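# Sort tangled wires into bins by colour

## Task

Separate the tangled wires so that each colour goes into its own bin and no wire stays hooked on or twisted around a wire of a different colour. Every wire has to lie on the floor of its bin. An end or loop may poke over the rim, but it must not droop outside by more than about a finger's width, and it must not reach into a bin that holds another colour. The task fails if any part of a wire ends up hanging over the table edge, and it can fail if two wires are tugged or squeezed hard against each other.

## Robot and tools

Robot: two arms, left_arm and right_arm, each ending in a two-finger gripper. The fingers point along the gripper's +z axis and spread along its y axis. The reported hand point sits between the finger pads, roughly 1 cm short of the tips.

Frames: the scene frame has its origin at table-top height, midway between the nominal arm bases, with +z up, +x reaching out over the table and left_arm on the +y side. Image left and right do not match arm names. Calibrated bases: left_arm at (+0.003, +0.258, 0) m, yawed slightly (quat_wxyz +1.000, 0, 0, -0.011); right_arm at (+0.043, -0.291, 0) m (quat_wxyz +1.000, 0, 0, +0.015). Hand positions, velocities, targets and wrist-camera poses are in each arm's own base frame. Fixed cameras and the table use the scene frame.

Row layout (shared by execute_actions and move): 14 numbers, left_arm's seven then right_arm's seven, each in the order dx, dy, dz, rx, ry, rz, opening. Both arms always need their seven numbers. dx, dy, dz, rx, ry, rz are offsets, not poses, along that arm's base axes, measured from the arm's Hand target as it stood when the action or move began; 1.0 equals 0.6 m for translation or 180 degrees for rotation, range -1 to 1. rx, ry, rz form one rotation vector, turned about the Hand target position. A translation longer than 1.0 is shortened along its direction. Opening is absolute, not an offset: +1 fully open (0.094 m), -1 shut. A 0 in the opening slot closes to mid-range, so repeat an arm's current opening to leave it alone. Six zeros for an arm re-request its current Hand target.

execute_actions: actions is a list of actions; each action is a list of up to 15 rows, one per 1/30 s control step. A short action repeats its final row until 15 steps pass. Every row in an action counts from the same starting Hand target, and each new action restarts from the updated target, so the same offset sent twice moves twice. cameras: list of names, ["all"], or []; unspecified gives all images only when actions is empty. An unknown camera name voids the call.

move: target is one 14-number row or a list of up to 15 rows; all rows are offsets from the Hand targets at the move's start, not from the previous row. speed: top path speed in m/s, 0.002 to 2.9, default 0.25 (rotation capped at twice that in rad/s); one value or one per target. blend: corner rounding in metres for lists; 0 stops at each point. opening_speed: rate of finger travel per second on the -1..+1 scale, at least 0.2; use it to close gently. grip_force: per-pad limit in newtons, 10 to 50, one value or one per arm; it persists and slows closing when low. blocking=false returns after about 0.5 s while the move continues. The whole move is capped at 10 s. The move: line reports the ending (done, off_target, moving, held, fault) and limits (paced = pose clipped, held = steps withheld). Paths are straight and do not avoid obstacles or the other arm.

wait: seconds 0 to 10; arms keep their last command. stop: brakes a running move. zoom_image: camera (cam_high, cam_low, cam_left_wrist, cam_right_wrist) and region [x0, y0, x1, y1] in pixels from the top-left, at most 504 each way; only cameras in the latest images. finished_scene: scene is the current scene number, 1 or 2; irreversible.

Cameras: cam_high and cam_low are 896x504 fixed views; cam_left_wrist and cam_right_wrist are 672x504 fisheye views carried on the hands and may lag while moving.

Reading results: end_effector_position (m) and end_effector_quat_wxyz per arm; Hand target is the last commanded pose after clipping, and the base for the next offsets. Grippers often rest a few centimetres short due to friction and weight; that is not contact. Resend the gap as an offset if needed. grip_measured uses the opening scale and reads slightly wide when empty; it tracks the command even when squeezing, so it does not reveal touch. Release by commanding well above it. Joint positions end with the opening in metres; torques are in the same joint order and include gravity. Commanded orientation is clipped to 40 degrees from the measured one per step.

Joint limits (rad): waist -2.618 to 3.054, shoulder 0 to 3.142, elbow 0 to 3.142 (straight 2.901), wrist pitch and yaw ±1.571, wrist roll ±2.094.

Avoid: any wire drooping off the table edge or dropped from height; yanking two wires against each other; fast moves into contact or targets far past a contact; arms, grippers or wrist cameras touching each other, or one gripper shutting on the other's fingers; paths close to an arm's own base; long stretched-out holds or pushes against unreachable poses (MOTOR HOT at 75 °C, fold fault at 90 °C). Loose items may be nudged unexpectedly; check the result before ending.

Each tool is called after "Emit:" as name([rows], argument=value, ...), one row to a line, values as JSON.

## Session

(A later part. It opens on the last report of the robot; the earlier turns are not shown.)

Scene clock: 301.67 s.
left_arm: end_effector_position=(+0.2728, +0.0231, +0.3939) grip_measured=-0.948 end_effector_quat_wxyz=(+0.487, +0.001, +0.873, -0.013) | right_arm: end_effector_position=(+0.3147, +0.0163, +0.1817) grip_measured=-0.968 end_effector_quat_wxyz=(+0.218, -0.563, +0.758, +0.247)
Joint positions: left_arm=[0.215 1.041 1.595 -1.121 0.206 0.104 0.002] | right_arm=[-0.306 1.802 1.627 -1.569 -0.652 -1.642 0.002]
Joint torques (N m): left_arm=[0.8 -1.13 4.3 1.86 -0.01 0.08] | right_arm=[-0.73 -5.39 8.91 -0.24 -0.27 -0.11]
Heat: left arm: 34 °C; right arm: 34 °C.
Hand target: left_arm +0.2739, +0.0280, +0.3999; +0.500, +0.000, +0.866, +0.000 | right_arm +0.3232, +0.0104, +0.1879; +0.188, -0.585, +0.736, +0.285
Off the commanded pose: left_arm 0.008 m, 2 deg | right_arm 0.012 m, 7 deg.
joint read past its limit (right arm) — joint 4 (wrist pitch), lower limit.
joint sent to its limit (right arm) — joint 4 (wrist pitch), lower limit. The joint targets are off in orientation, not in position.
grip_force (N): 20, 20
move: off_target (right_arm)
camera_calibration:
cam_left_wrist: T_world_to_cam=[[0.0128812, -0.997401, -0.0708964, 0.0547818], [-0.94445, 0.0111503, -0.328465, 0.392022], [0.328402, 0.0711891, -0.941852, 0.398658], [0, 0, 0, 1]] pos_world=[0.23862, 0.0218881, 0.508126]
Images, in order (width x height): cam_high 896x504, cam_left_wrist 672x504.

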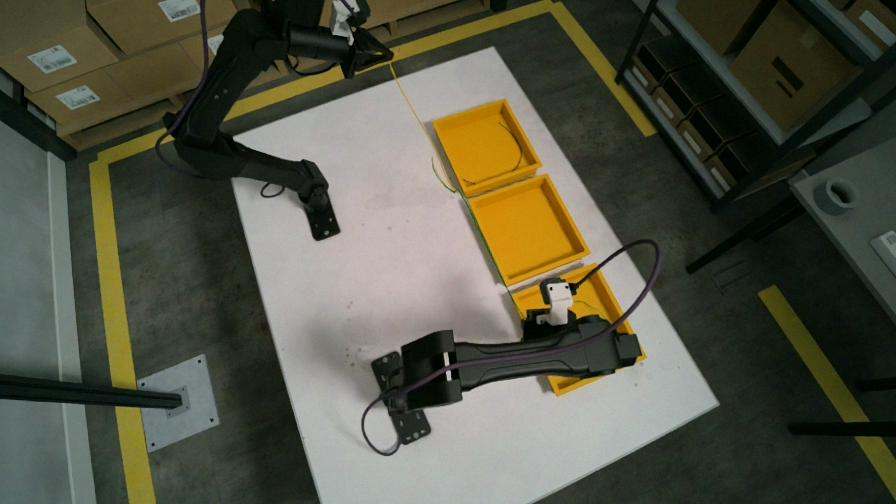

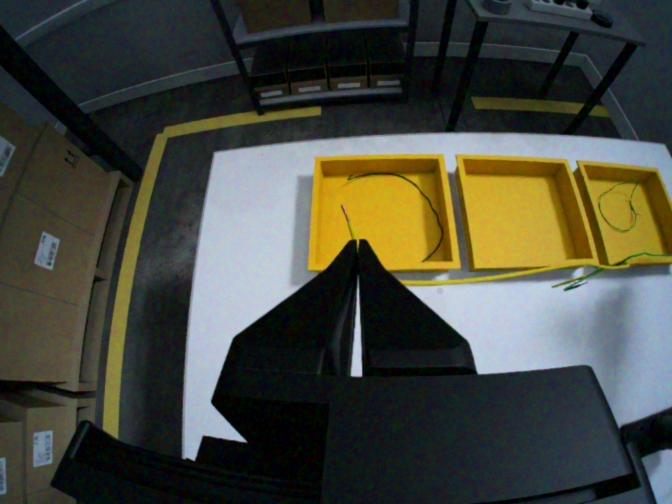

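Emit:
move(target=[0,0.035,0,0,0,0,-1,0.0,0,0.0,0,0,0,-1], speed=0.03, cameras=["cam_high","cam_left_wrist"])

Emit:
zoom_image(camera="cam_high", region=[400, 140, 540, 280])

Emit:
zoom_image(camera="cam_left_wrist", region=[470, 170, 670, 350])

Scene clock: 303.10 s.
left_arm: end_effector_position=(+0.2717, +0.0491, +0.3936) grip_measured=-0.948 end_effector_quat_wxyz=(+0.490, -0.006, +0.872, -0.001) | right_arm: end_effector_position=(+0.3140, +0.0140, +0.1798) grip_measured=-0.968 end_effector_quat_wxyz=(+0.212, -0.566, +0.759, +0.242)
Joint positions: left_arm=[0.382 1.053 1.595 -1.121 0.32 0.193 0.002] | right_arm=[-0.306 1.802 1.627 -1.567 -0.635 -1.643 0.002]
Joint torques (N m): left_arm=[0.42 -0.35 5.34 1.72 0.23 0.08] | right_arm=[-0.72 -5.39 8.88 -0.25 -0.39 -0.1]
Heat: left arm: 34 °C; right arm: 34 °C.
Hand target: left_arm +0.2739, +0.0490, +0.3998; +0.500, +0.000, +0.866, +0.000 | right_arm +0.3233, +0.0104, +0.1879; +0.188, -0.585, +0.736, +0.284
Off the commanded pose: left_arm 0.007 m, 2 deg | right_arm 0.013 m, 7 deg.
joint read past its limit (right arm) — joint 4 (wrist pitch), lower limit.
joint sent to its limit (right arm) — joint 4 (wrist pitch), lower limit. The joint targets are off in orientation, not in position.
grip_force (N): 20, 20
move: off_target (right_arm)
camera_calibration:
cam_left_wrist: T_world_to_cam=[[0.0370509, -0.99583, -0.0833646, 0.0790558], [-0.942129, -0.00699394, -0.335178, 0.393461], [0.333197, 0.0909589, -0.93846, 0.393258], [0, 0, 0, 1]] pos_world=[0.236729, 0.0457077, 0.507527]
Images, in order (width x height): cam_high 896x504, cam_left_wrist 672x504.

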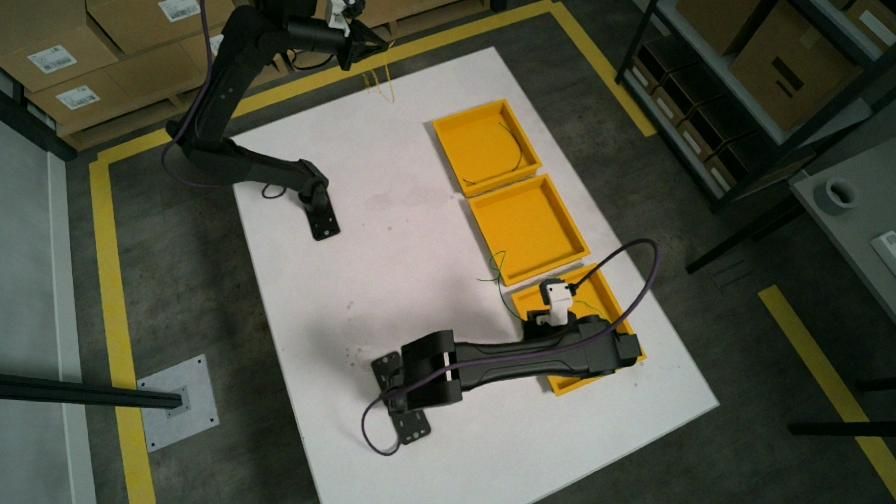

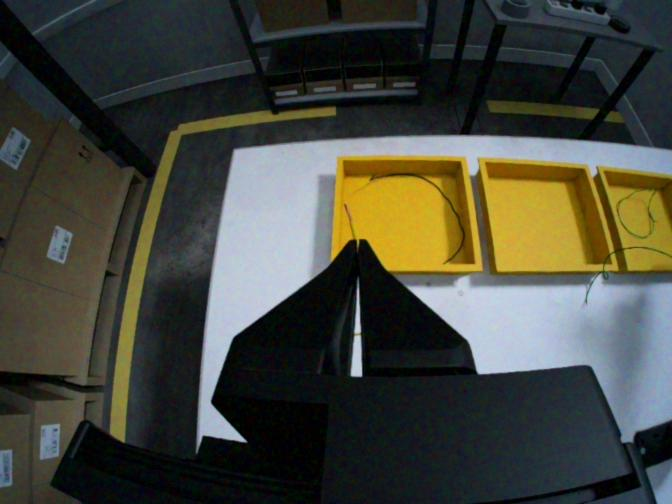

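Scaled by 3.600.

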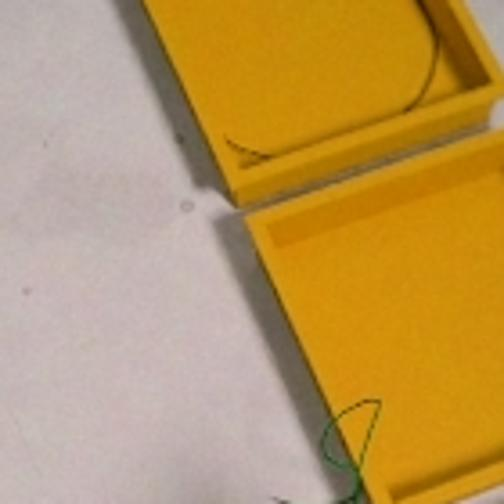

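Scaled by 2.520 from the camera's 672x504 image, which has a finer 960x720 frame.

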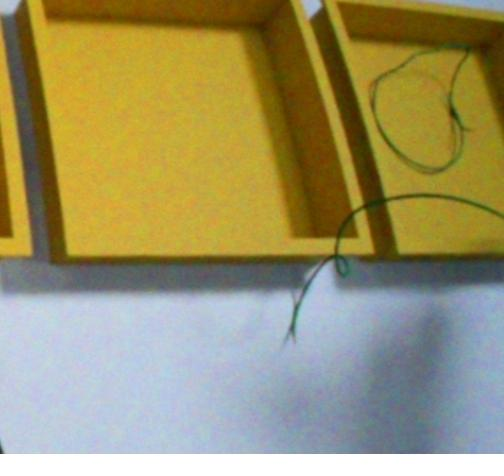

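Emit:
move([
  [0,-0.1,0,0,0,0,-1,0.0,0,0.2,0,0,0,-1],
  [0,-0.16,0,0,0,0,-1,0.01,-0.017,0.27,-0.042,-0.003,-0.221,-1],
  [0,-0.16,0,0,0,0,-1,0.01,-0.017,0.27,-0.085,-0.006,-0.442,-1],
], speed=0.1, blend=[0.03,0.03,0], cameras=["all"])

Scene clock: 312.27 s.
left_arm: end_effector_position=(+0.2725, -0.0470, +0.3961) grip_measured=-0.948 end_effector_quat_wxyz=(+0.495, +0.005, +0.869, +0.000) | right_arm: end_effector_position=(+0.3330, -0.0005, +0.3296) grip_measured=-0.968 end_effector_quat_wxyz=(+0.245, -0.002, +0.970, +0.005)
Joint positions: left_arm=[-0.382 1.05 1.595 -1.113 -0.321 -0.193 0.002] | right_arm=[-0.013 1.593 2.081 -1.564 -0.016 -0.013 0.002]
Joint torques (N m): left_arm=[-0.5 -0.2 5.27 1.62 -0.18 -0.09] | right_arm=[0.66 -6.05 8.28 0.82 0.11 0.08]
Heat: left arm: 35 °C; right arm: 34 °C.
Hand target: left_arm +0.2739, -0.0471, +0.3998; +0.500, +0.000, +0.866, +0.000 | right_arm +0.3293, +0.0002, +0.3498; +0.259, -0.001, +0.966, +0.001
Off the commanded pose: left_arm 0.004 m, 1 deg | right_arm 0.021 m, 2 deg.
joint read past its limit (right arm) — joint 4 (wrist pitch), lower limit.
joint sent to its limit (right arm) — joint 4 (wrist pitch), lower limit. The joint targets still meet the commanded pose.
grip_force (N): 20, 20
move: off_target (right_arm)
camera_calibration:
cam_left_wrist: T_world_to_cam=[[0.0195057, -0.995169, -0.0962165, -0.00652673], [-0.938368, 0.0149937, -0.345313, 0.398512], [0.345087, 0.097022, -0.933542, 0.399175], [0, 0, 0, 1]] pos_world=[0.236328, -0.0511991, 0.50963]
cam_right_wrist: T_world_to_cam=[[-0.0414921, -0.994726, -0.0938026, 0.0519679], [-0.98003, 0.0222451, 0.197603, 0.267843], [-0.194474, 0.100128, -0.975784, 0.50842], [0, 0, 0, 1]] pos_world=[0.363525, -0.0051717, 0.448056]

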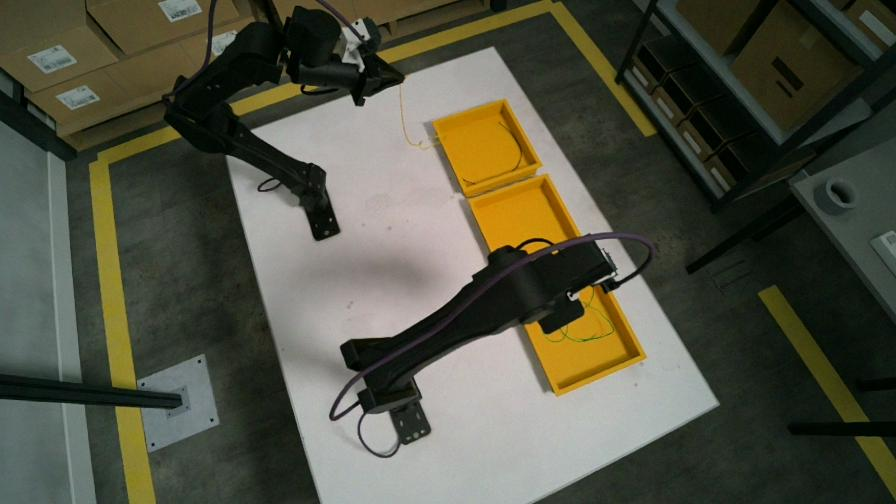

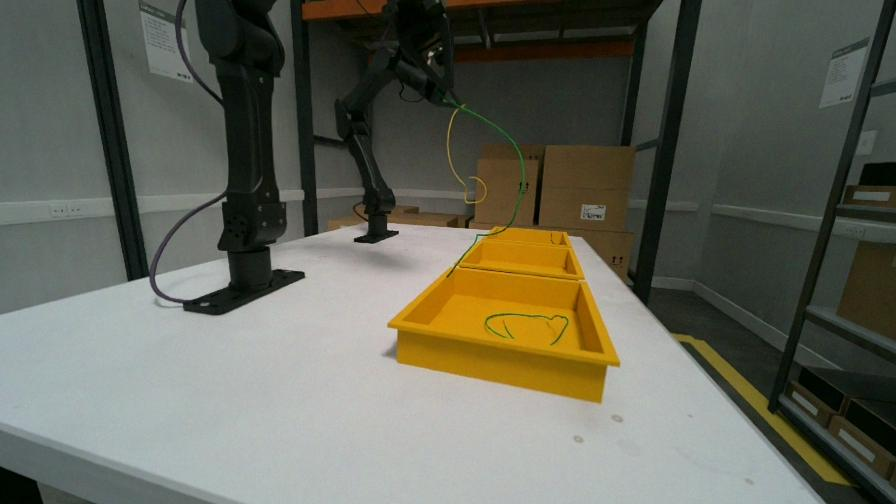

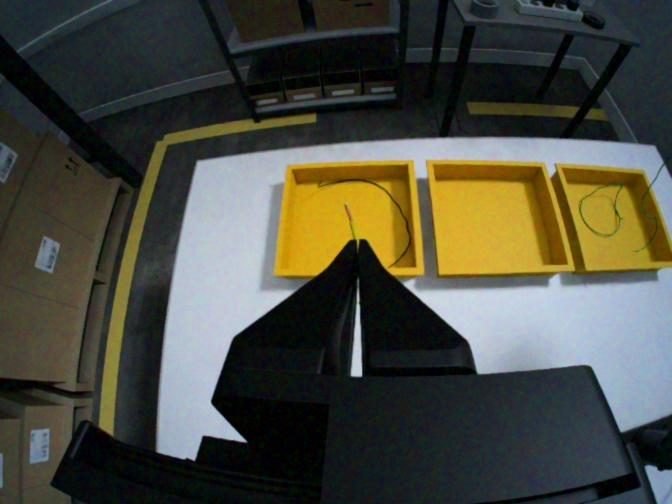

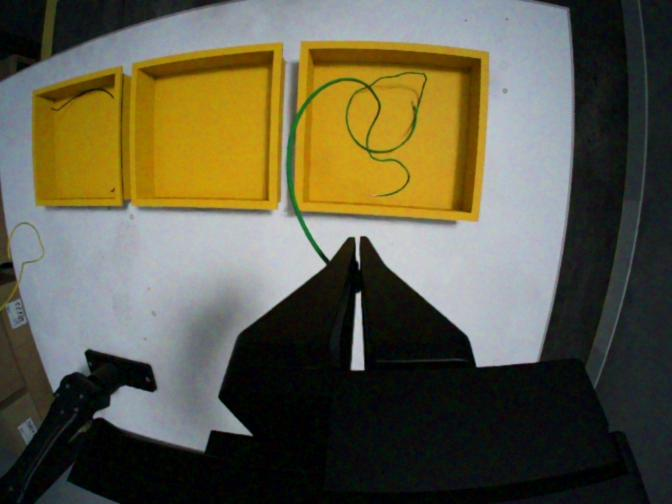

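Emit:
move(target=[0,0,0,0,0,0,-1,0.12,-0.1,0.02,0,0,0,-1], speed=0.1, cameras=["all"])

Emit:
zoom_image(camera="cam_low", region=[360, 60, 660, 400])

Scene clock: 314.03 s.
left_arm: end_effector_position=(+0.2725, -0.0470, +0.3961) grip_measured=-0.948 end_effector_quat_wxyz=(+0.495, +0.005, +0.869, +0.000) | right_arm: end_effector_position=(+0.3991, -0.0597, +0.3507) grip_measured=-0.968 end_effector_quat_wxyz=(+0.294, +0.005, +0.956, -0.009)
Joint positions: left_arm=[-0.382 1.05 1.595 -1.113 -0.321 -0.193 0.002] | right_arm=[-0.19 1.852 2.44 -1.567 -0.088 -0.154 0.002]
Joint torques (N m): left_arm=[-0.5 -0.21 5.27 1.62 -0.18 -0.1] | right_arm=[-0.39 -5.57 7.92 0.99 -0.11 -0.03]
Heat: left arm: 35 °C; right arm: 34 °C.
Hand target: left_arm +0.2739, -0.0471, +0.3998; +0.500, +0.000, +0.866, +0.000 | right_arm +0.4013, -0.0599, +0.3619; +0.259, -0.001, +0.966, +0.001
Off the commanded pose: left_arm 0.004 m, 1 deg | right_arm 0.011 m, 4 deg.
joint read past its limit (right arm) — joint 4 (wrist pitch), lower limit.
joint sent to its limit (right arm) — joint 4 (wrist pitch), lower limit. The joint targets are off in orientation, not in position.
grip_force (N): 20, 20
move: off_target (right_arm)
camera_calibration:
cam_left_wrist: T_world_to_cam=[[0.0195057, -0.995169, -0.0962165, -0.00652673], [-0.938368, 0.0149937, -0.345313, 0.398512], [0.345087, 0.097022, -0.933542, 0.399175], [0, 0, 0, 1]] pos_world=[0.236328, -0.0511991, 0.50963]
cam_right_wrist: T_world_to_cam=[[-0.0516665, -0.995731, -0.0764908, -0.00431602], [-0.994517, 0.0443274, 0.0947189, 0.372923], [-0.0909239, 0.0809652, -0.992561, 0.511124], [0, 0, 0, 1]] pos_world=[0.417128, -0.0622115, 0.471669]

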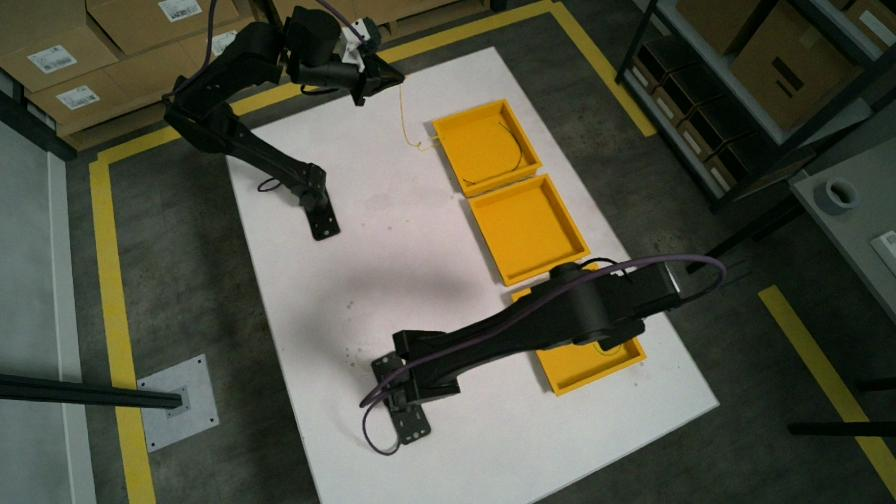

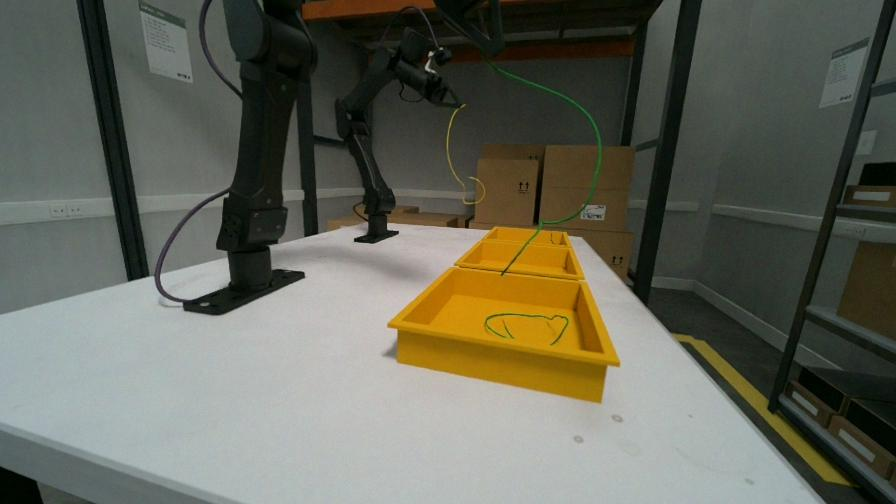

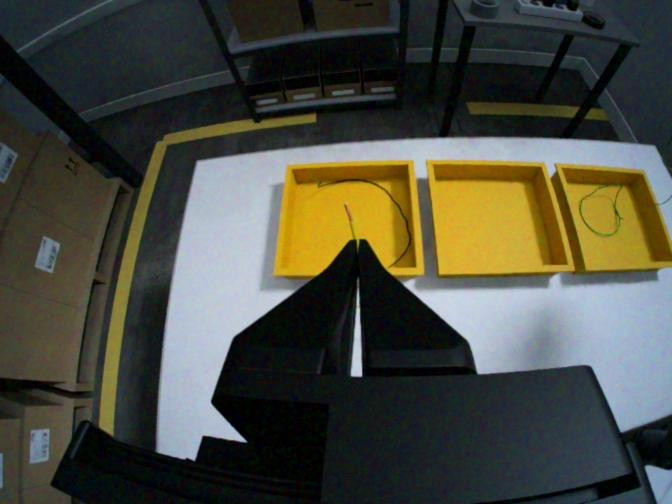

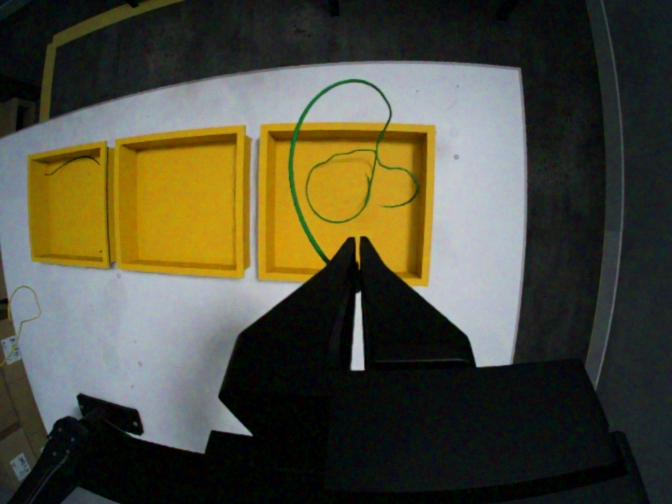

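Scaled by 1.482.

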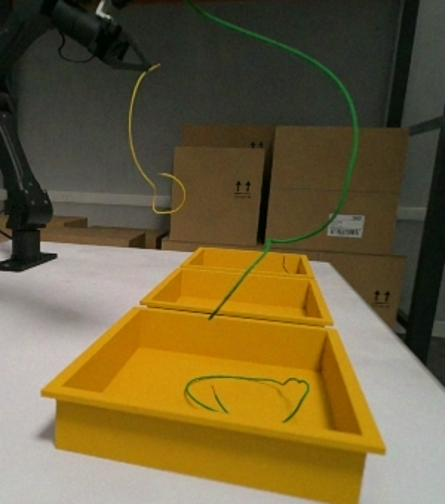

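Emit:
move(target=[0,0,0,0,0,0,-1,-0.015,0.05,-0.15,0,0,0,-1], speed=0.08, cameras=["cam_low","cam_right_wrist","cam_high"])

Emit:
zoom_image(camera="cam_low", region=[360, 60, 660, 400])

Scene clock: 316.20 s.
left_arm: end_effector_position=(+0.2725, -0.0470, +0.3961) grip_measured=-0.948 end_effector_quat_wxyz=(+0.495, +0.005, +0.869, +0.000) | right_arm: end_effector_position=(+0.3937, -0.0312, +0.2607) grip_measured=-0.968 end_effector_quat_wxyz=(+0.239, -0.001, +0.971, +0.006)
Joint positions: left_arm=[-0.382 1.05 1.595 -1.113 -0.321 -0.193 0.002] | right_arm=[-0.11 1.679 1.854 -1.267 -0.063 -0.097 0.002]
Joint torques (N m): left_arm=[-0.49 -0.18 5.27 1.62 -0.18 -0.09] | right_arm=[0.58 -7.6 6.09 1.01 0.09 0.12]
Heat: left arm: 35 °C; right arm: 34 °C.
Hand target: left_arm +0.2739, -0.0471, +0.3998; +0.500, +0.000, +0.866, +0.000 | right_arm +0.3923, -0.0299, +0.2719; +0.259, -0.001, +0.966, +0.001
Off the commanded pose: left_arm 0.004 m, 1 deg | right_arm 0.011 m, 2 deg.
grip_force (N): 20, 20
move: off_target (right_arm)
camera_calibration:
cam_right_wrist: T_world_to_cam=[[-0.0429381, -0.994503, -0.0954965, 0.0185652], [-0.977714, 0.0221664, 0.208768, 0.337771], [-0.205503, 0.102332, -0.973292, 0.459755], [0, 0, 0, 1]] pos_world=[0.425522, -0.0360719, 0.378733]
Images, in order (width x height): cam_high 896x504, cam_low 896x504, cam_right_wrist 672x504.

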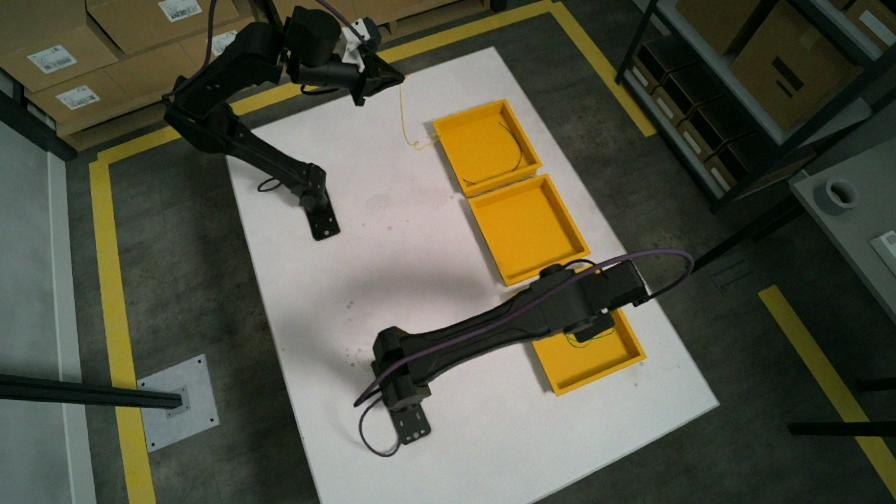

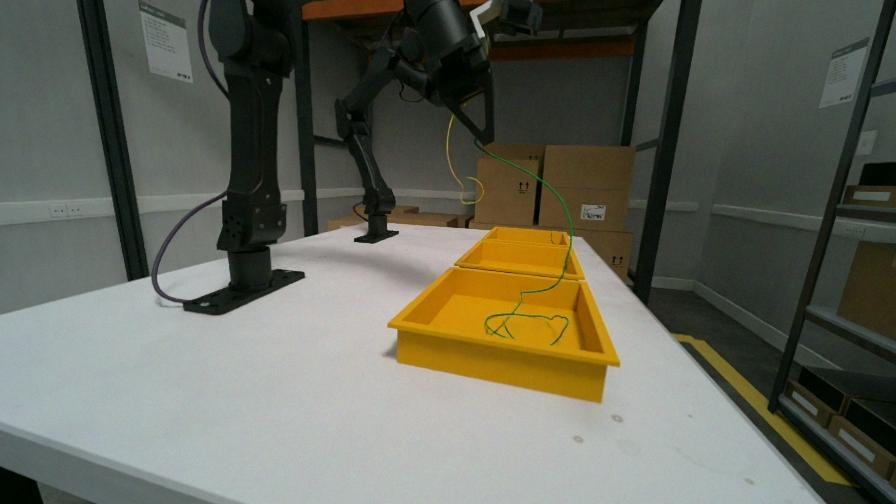

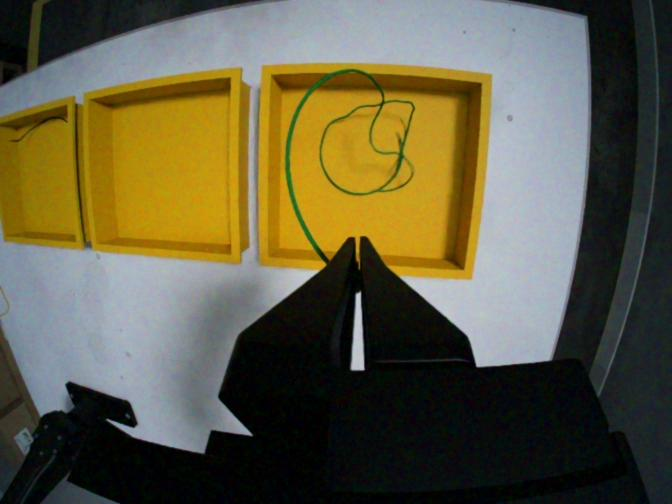

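Scaled by 1.482.

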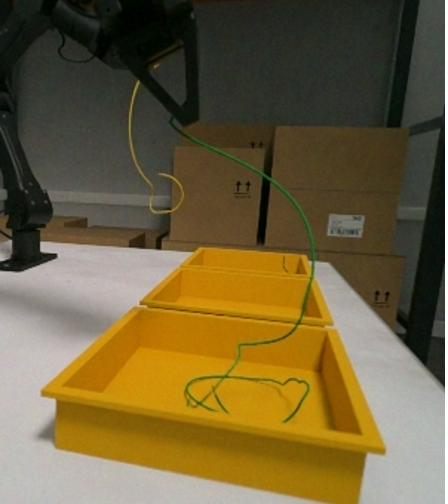

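Emit:
move(target=[0,0,0,0,0,0,-1,-0.02,-0.025,-0.17,0,0,0,-1], speed=0.06, cameras=["cam_low","cam_right_wrist"])

Emit:
zoom_image(camera="cam_low", region=[360, 60, 660, 400])

Scene clock: 318.73 s.
left_arm: end_effector_position=(+0.2725, -0.0470, +0.3961) grip_measured=-0.948 end_effector_quat_wxyz=(+0.495, +0.005, +0.869, +0.000) | right_arm: end_effector_position=(+0.3790, -0.0438, +0.1591) grip_measured=-0.968 end_effector_quat_wxyz=(+0.238, +0.001, +0.971, +0.000)
Joint positions: left_arm=[-0.382 1.05 1.595 -1.113 -0.321 -0.193 0.002] | right_arm=[-0.15 1.551 1.307 -0.852 -0.069 -0.132 0.002]
Joint torques (N m): left_arm=[-0.49 -0.2 5.29 1.62 -0.19 -0.1] | right_arm=[-0.68 -7.01 6.61 0.96 -0.11 -0.04]
Heat: left arm: 35 °C; right arm: 34 °C.
Hand target: left_arm +0.2739, -0.0471, +0.3998; +0.500, +0.000, +0.866, +0.000 | right_arm +0.3804, -0.0449, +0.1699; +0.259, -0.001, +0.966, +0.001
Off the commanded pose: left_arm 0.004 m, 1 deg | right_arm 0.011 m, 3 deg.
grip_force (N): 20, 20
move: off_target (right_arm)
camera_calibration:
cam_right_wrist: T_world_to_cam=[[-0.0493684, -0.995088, -0.0858063, -0.00347063], [-0.976872, 0.0302116, 0.21168, 0.344488], [-0.208048, 0.094272, -0.973565, 0.359864], [0, 0, 0, 1]] pos_world=[0.411218, -0.0477863, 0.277133]
Images, in order (width x height): cam_low 896x504, cam_right_wrist 672x504.

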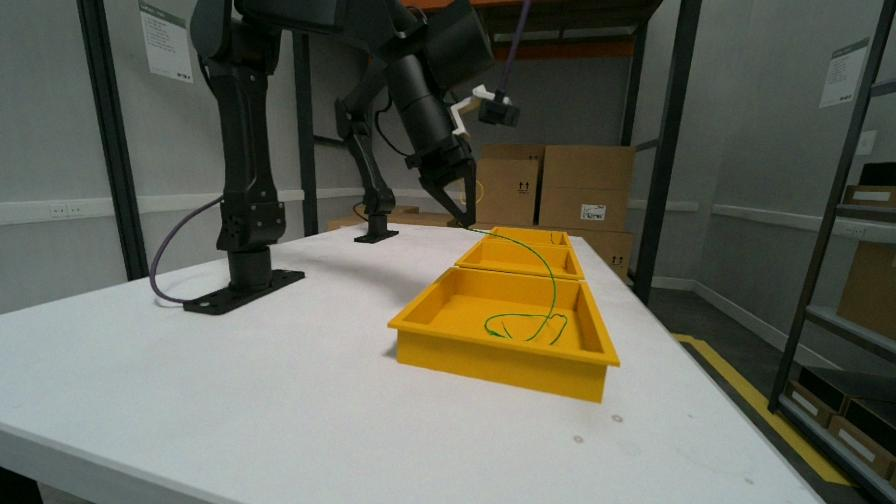

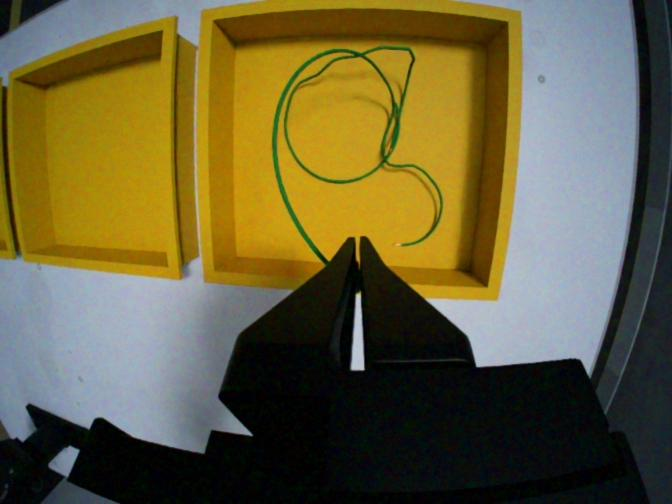

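Scaled by 1.482.

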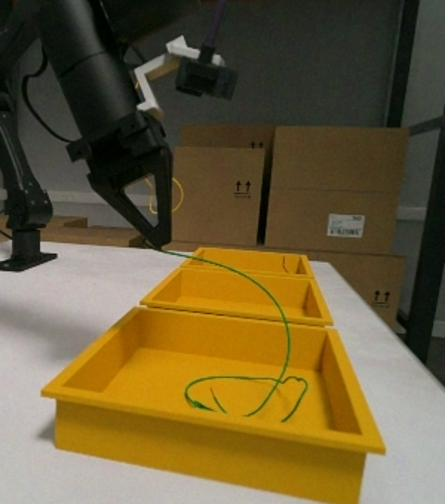

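Emit:
move(target=[0,0,0,0,0,0,-1,0.03,0,-0.12,0,0,0,-1], speed=0.06, cameras=["cam_low","cam_right_wrist"])

Emit:
zoom_image(camera="cam_low", region=[360, 60, 660, 400])

Scene clock: 320.73 s.
left_arm: end_effector_position=(+0.2725, -0.0470, +0.3961) grip_measured=-0.948 end_effector_quat_wxyz=(+0.495, +0.005, +0.869, +0.000) | right_arm: end_effector_position=(+0.3951, -0.0463, +0.0977) grip_measured=-0.968 end_effector_quat_wxyz=(+0.251, +0.000, +0.968, -0.002)
Joint positions: left_arm=[-0.382 1.05 1.595 -1.113 -0.321 -0.193 0.002] | right_arm=[-0.15 1.621 1.119 -0.565 -0.069 -0.132 0.002]
Joint torques (N m): left_arm=[-0.49 -0.2 5.27 1.62 -0.18 -0.1] | right_arm=[0.17 -5.12 6.54 1.06 -0.07 0.03]
Heat: left arm: 35 °C; right arm: 34 °C.
Hand target: left_arm +0.2739, -0.0471, +0.3998; +0.500, +0.000, +0.866, +0.000 | right_arm +0.3983, -0.0448, +0.0979; +0.259, -0.001, +0.966, +0.001
Off the commanded pose: left_arm 0.004 m, 1 deg | right_arm 0.004 m, 1 deg.
grip_force (N): 20, 20
move: done
camera_calibration:
cam_right_wrist: T_world_to_cam=[[-0.0470026, -0.995451, -0.082869, -0.0115825], [-0.982474, 0.0310899, 0.183788, 0.378331], [-0.180376, 0.0900552, -0.979466, 0.293101], [0, 0, 0, 1]] pos_world=[0.424025, -0.0496873, 0.21659]
Images, in order (width x height): cam_low 896x504, cam_right_wrist 672x504.

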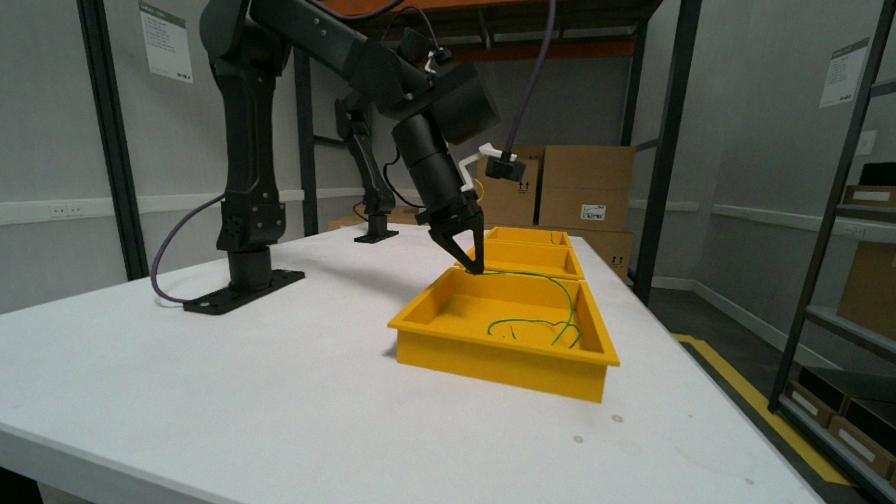

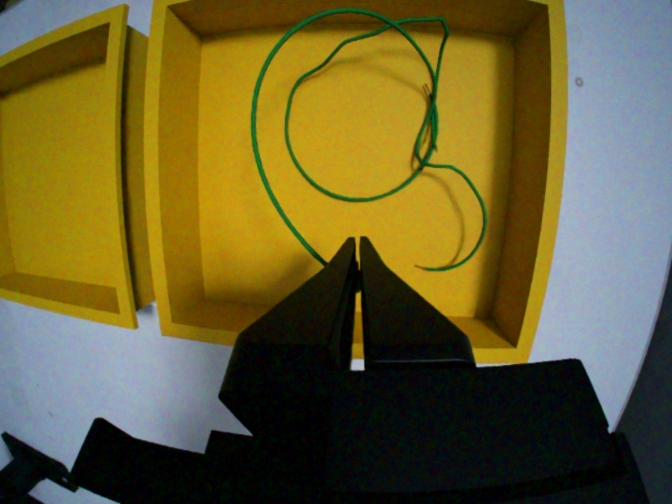

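Scaled by 1.482.

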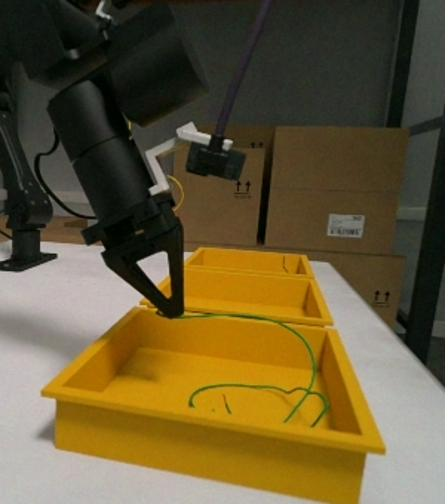

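Emit:
move([
  [0,0,0,0,0,0,-1,0.025,-0.005,-0.085,0,0,0,-1],
  [0,0,0,0,0,0,-1,0.025,-0.005,-0.085,0,0,0,-0.6],
], speed=0.05, opening_speed=0.4, cameras=["cam_low","cam_right_wrist"])

Emit:
zoom_image(camera="cam_low", region=[360, 60, 660, 400])

Scene clock: 325.50 s.
left_arm: end_effector_position=(+0.2725, -0.0470, +0.3961) grip_measured=-0.948 end_effector_quat_wxyz=(+0.495, +0.005, +0.869, +0.000) | right_arm: end_effector_position=(+0.4106, -0.0486, +0.0473) grip_measured=-0.603 end_effector_quat_wxyz=(+0.252, +0.000, +0.968, -0.002)
Joint positions: left_arm=[-0.382 1.05 1.595 -1.113 -0.321 -0.193 0.002] | right_arm=[-0.15 1.748 1.047 -0.365 -0.069 -0.132 0.019]
Joint torques (N m): left_arm=[-0.49 -0.2 5.27 1.62 -0.18 -0.1] | right_arm=[-0.03 -5.72 6.2 1.05 -0.08 0.02]
Heat: left arm: 36 °C; right arm: 33 °C.
Hand target: left_arm +0.2739, -0.0471, +0.3998; +0.500, +0.000, +0.866, +0.000 | right_arm +0.4133, -0.0478, +0.0470; +0.259, -0.001, +0.966, +0.001
Off the commanded pose: left_arm 0.004 m, 1 deg | right_arm 0.003 m, 1 deg.
grip_force (N): 20, 20
move: done
camera_calibration:
cam_right_wrist: T_world_to_cam=[[-0.0468733, -0.995469, -0.0827278, -0.01751], [-0.982681, 0.0310898, 0.182679, 0.402976], [-0.179279, 0.0898578, -0.979686, 0.246258], [0, 0, 0, 1]] pos_world=[0.439325, -0.0520873, 0.166192]
Images, in order (width x height): cam_low 896x504, cam_right_wrist 672x504.

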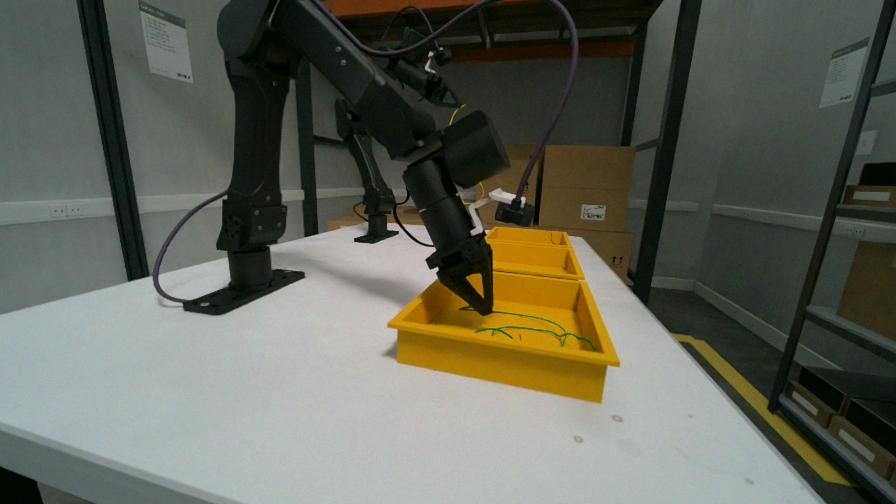

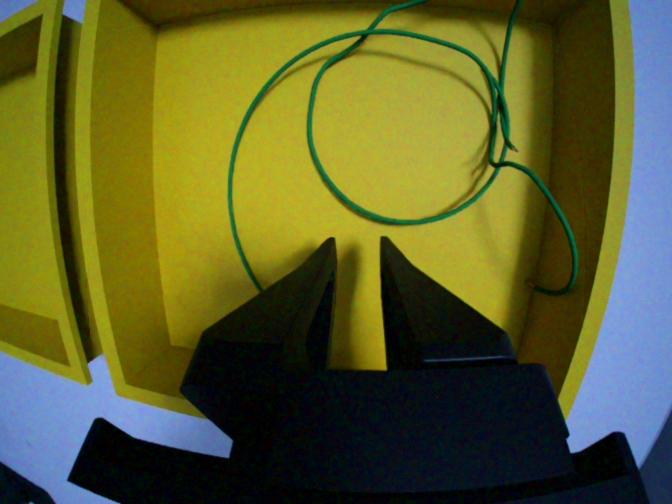

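Scaled by 1.482.

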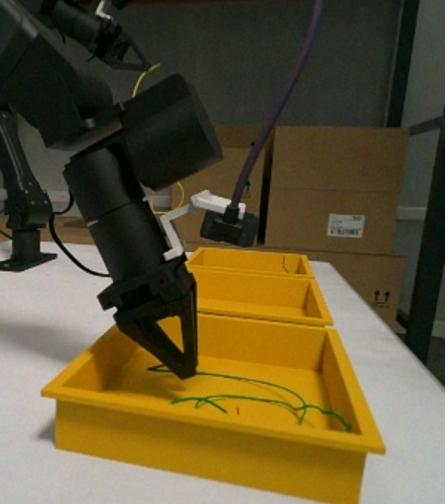

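Emit:
move([
  [0,0,0,0,0,0,-1,-0.01,0,0.14,0,0,0,-0.6],
  [0,0,0,0,0,0,-1,-0.13,0,0.42,0,0,0,-0.6],
], speed=[0.05,0.15], blend=[0.03,0], cameras=["all"])

Emit:
zoom_image(camera="cam_low", region=[360, 60, 660, 400])

Scene clock: 329.33 s.
left_arm: end_effector_position=(+0.2725, -0.0470, +0.3961) grip_measured=-0.948 end_effector_quat_wxyz=(+0.495, +0.005, +0.869, +0.000) | right_arm: end_effector_position=(+0.3338, -0.0471, +0.2857) grip_measured=-0.603 end_effector_quat_wxyz=(+0.240, +0.001, +0.971, +0.000)
Joint positions: left_arm=[-0.382 1.05 1.595 -1.113 -0.321 -0.193 0.002] | right_arm=[-0.191 1.507 1.789 -1.375 -0.088 -0.168 0.019]
Joint torques (N m): left_arm=[-0.49 -0.2 5.27 1.62 -0.18 -0.09] | right_arm=[-0.62 -4.36 8.85 0.75 -0.12 -0.04]
Heat: left arm: 36 °C; right arm: 34 °C.
Hand target: left_arm +0.2739, -0.0471, +0.3998; +0.500, +0.000, +0.866, +0.000 | right_arm +0.3353, -0.0479, +0.2989; +0.259, -0.001, +0.966, +0.001
Off the commanded pose: left_arm 0.004 m, 1 deg | right_arm 0.013 m, 2 deg.
grip_force (N): 20, 20
move: off_target (right_arm)
camera_calibration:
cam_left_wrist: T_world_to_cam=[[0.0195057, -0.995169, -0.0962165, -0.00652673], [-0.938368, 0.0149937, -0.345313, 0.398512], [0.345087, 0.097022, -0.933542, 0.399175], [0, 0, 0, 1]] pos_world=[0.236328, -0.0511991, 0.50963]
cam_right_wrist: T_world_to_cam=[[-0.0487879, -0.995111, -0.0858766, 0.00168098], [-0.977959, 0.0301164, 0.206615, 0.275443], [-0.203018, 0.094064, -0.974646, 0.472693], [0, 0, 0, 1]] pos_world=[0.365419, -0.051086, 0.403943]

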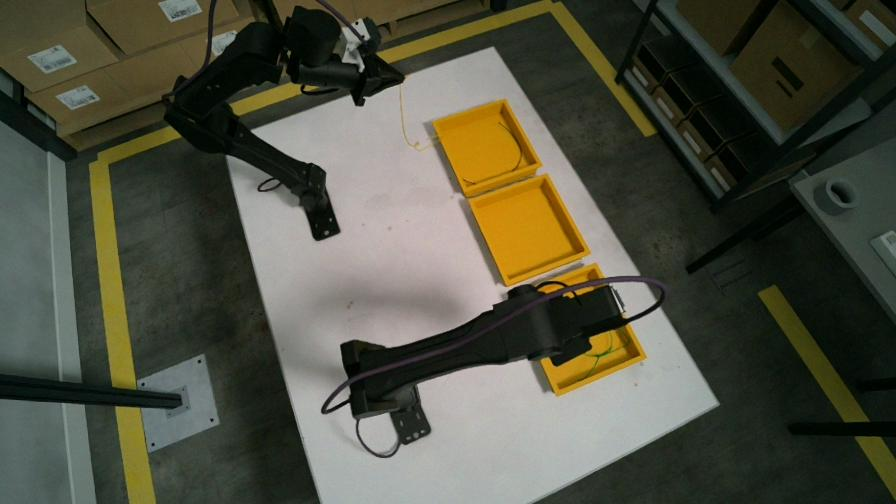

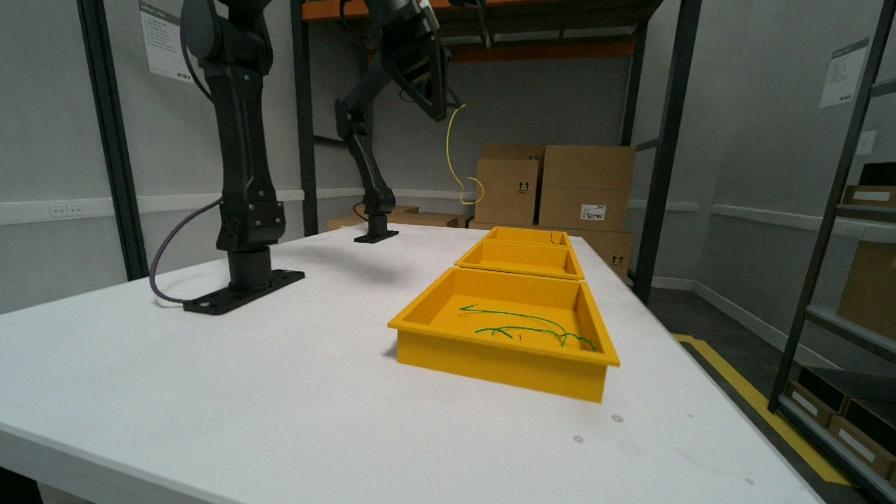

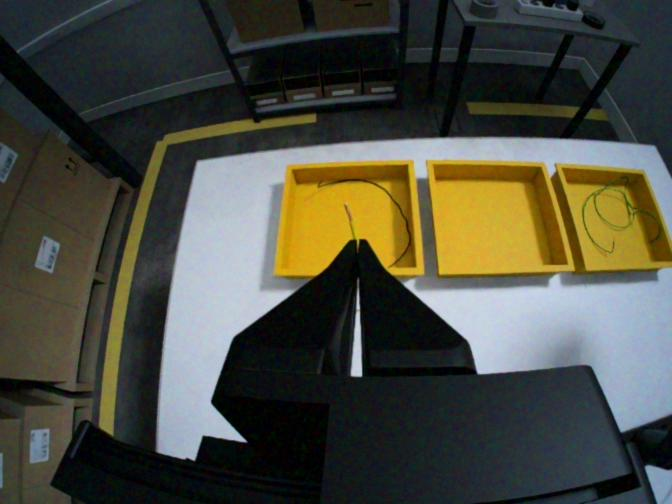

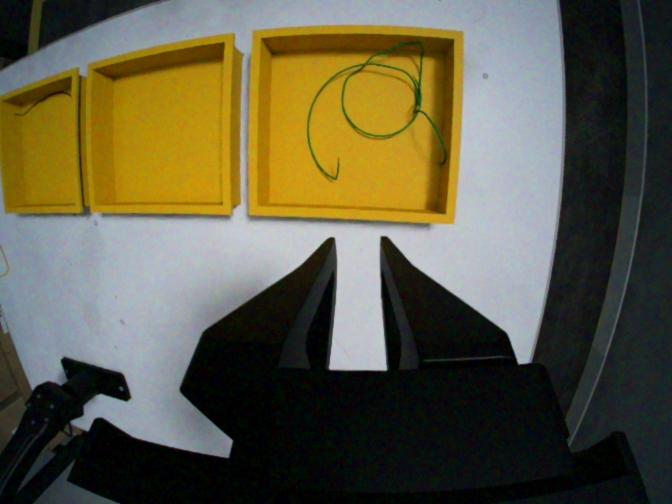

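Scaled by 1.482.

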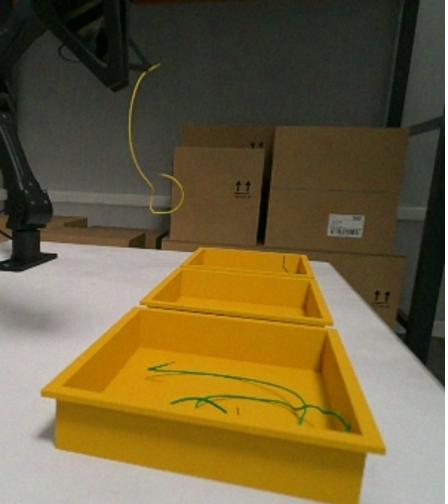

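Emit:
move([
  [0.05,-0.1,-0.01,0.0435,0.0755,-0.163,-1,-0.05,-0.13,0,0,0,0,-0.6],
  [0.1,-0.19,-0.03,0.087,0.151,-0.3255,-1,-0.05,-0.13,0,0,0,0,-0.6],
], speed=0.1, blend=[0.03,0], cameras=["all"])

Emit:
zoom_image(camera="cam_low", region=[360, 60, 660, 300])

Scene clock: 336.63 s.
left_arm: end_effector_position=(+0.3356, -0.1564, +0.3776) grip_measured=-0.948 end_effector_quat_wxyz=(+0.327, +0.448, +0.824, -0.114) | right_arm: end_effector_position=(+0.3020, -0.1246, +0.2873) grip_measured=-0.603 end_effector_quat_wxyz=(+0.242, +0.002, +0.970, +0.003)
Joint positions: left_arm=[-0.269 1.73 2.357 -1.572 0.355 0.61 0.002] | right_arm=[-0.527 1.513 1.806 -1.436 -0.242 -0.469 0.019]
Joint torques (N m): left_arm=[-0.47 -5.16 6.53 1.01 0.33 0.05] | right_arm=[-0.66 -3.54 9.13 0.68 -0.24 -0.05]
Heat: left arm: 35 °C; right arm: 34 °C.
Hand target: left_arm +0.3339, -0.1611, +0.3819; +0.225, +0.483, +0.836, -0.130 | right_arm +0.3053, -0.1259, +0.2988; +0.259, -0.001, +0.966, +0.001
Off the commanded pose: left_arm 0.007 m, 13 deg | right_arm 0.012 m, 2 deg.
joint sent to its limit (left arm) — joint 4 (wrist pitch), lower limit. The joint targets are off in orientation, not in position.
grip_force (N): 20, 20
move: off_target (left_arm, right_arm)
camera_calibration:
cam_left_wrist: T_world_to_cam=[[-0.802774, -0.561905, -0.199541, 0.264341], [-0.570399, 0.821178, -0.017652, 0.331853], [0.173777, 0.0996474, -0.97973, 0.446053], [0, 0, 0, 1]] pos_world=[0.323981, -0.168424, 0.495617]
cam_right_wrist: T_world_to_cam=[[-0.0508348, -0.99448, -0.091786, -0.074418], [-0.978593, 0.0312479, 0.203421, 0.247531], [-0.19943, 0.100162, -0.97478, 0.474702], [0, 0, 0, 1]] pos_world=[0.333119, -0.129289, 0.405546]

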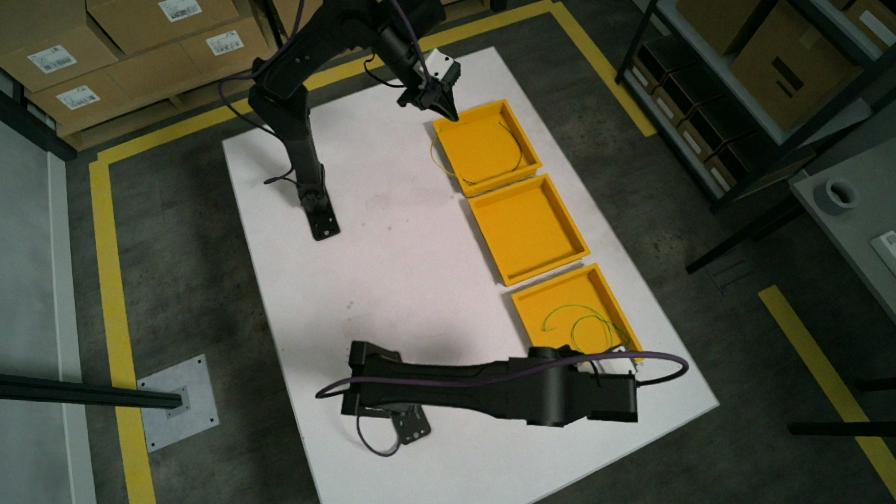

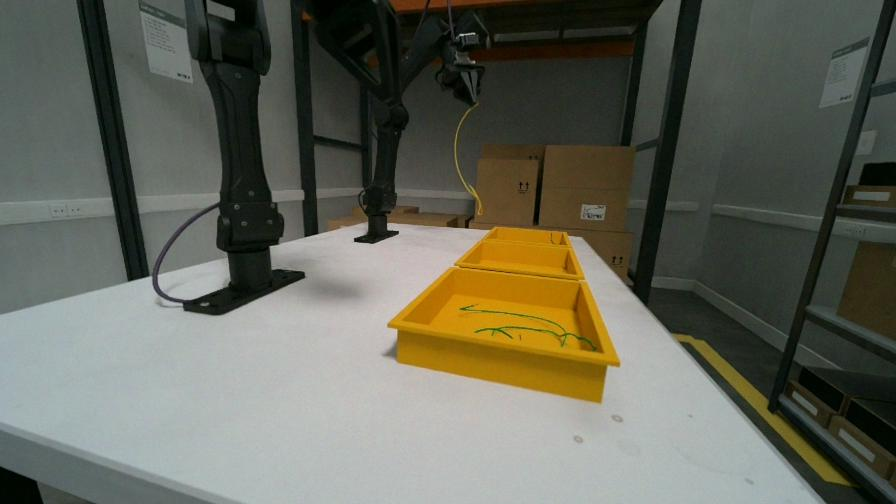

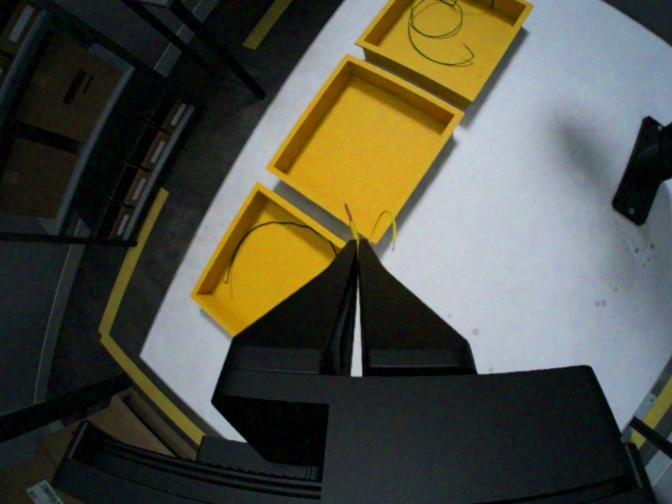

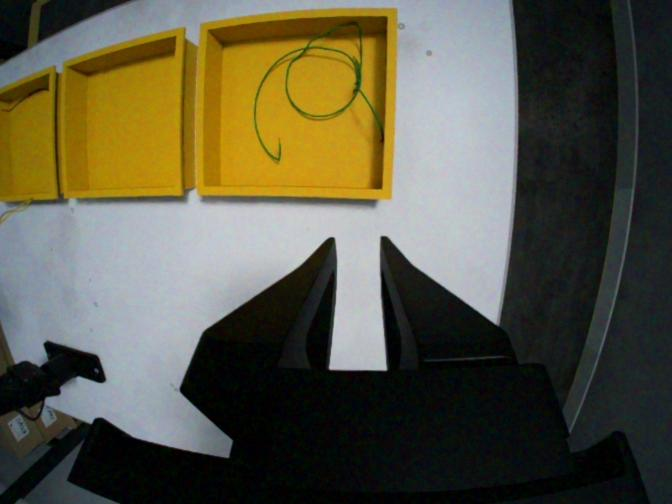

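Scaled by 1.680.

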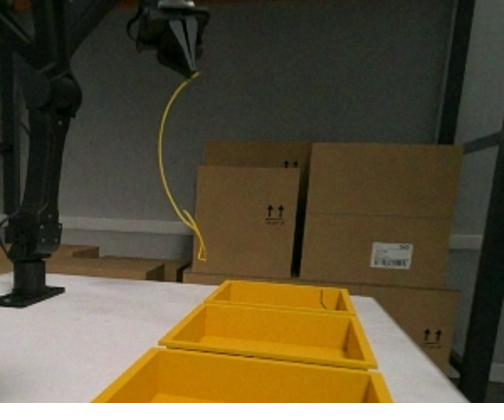

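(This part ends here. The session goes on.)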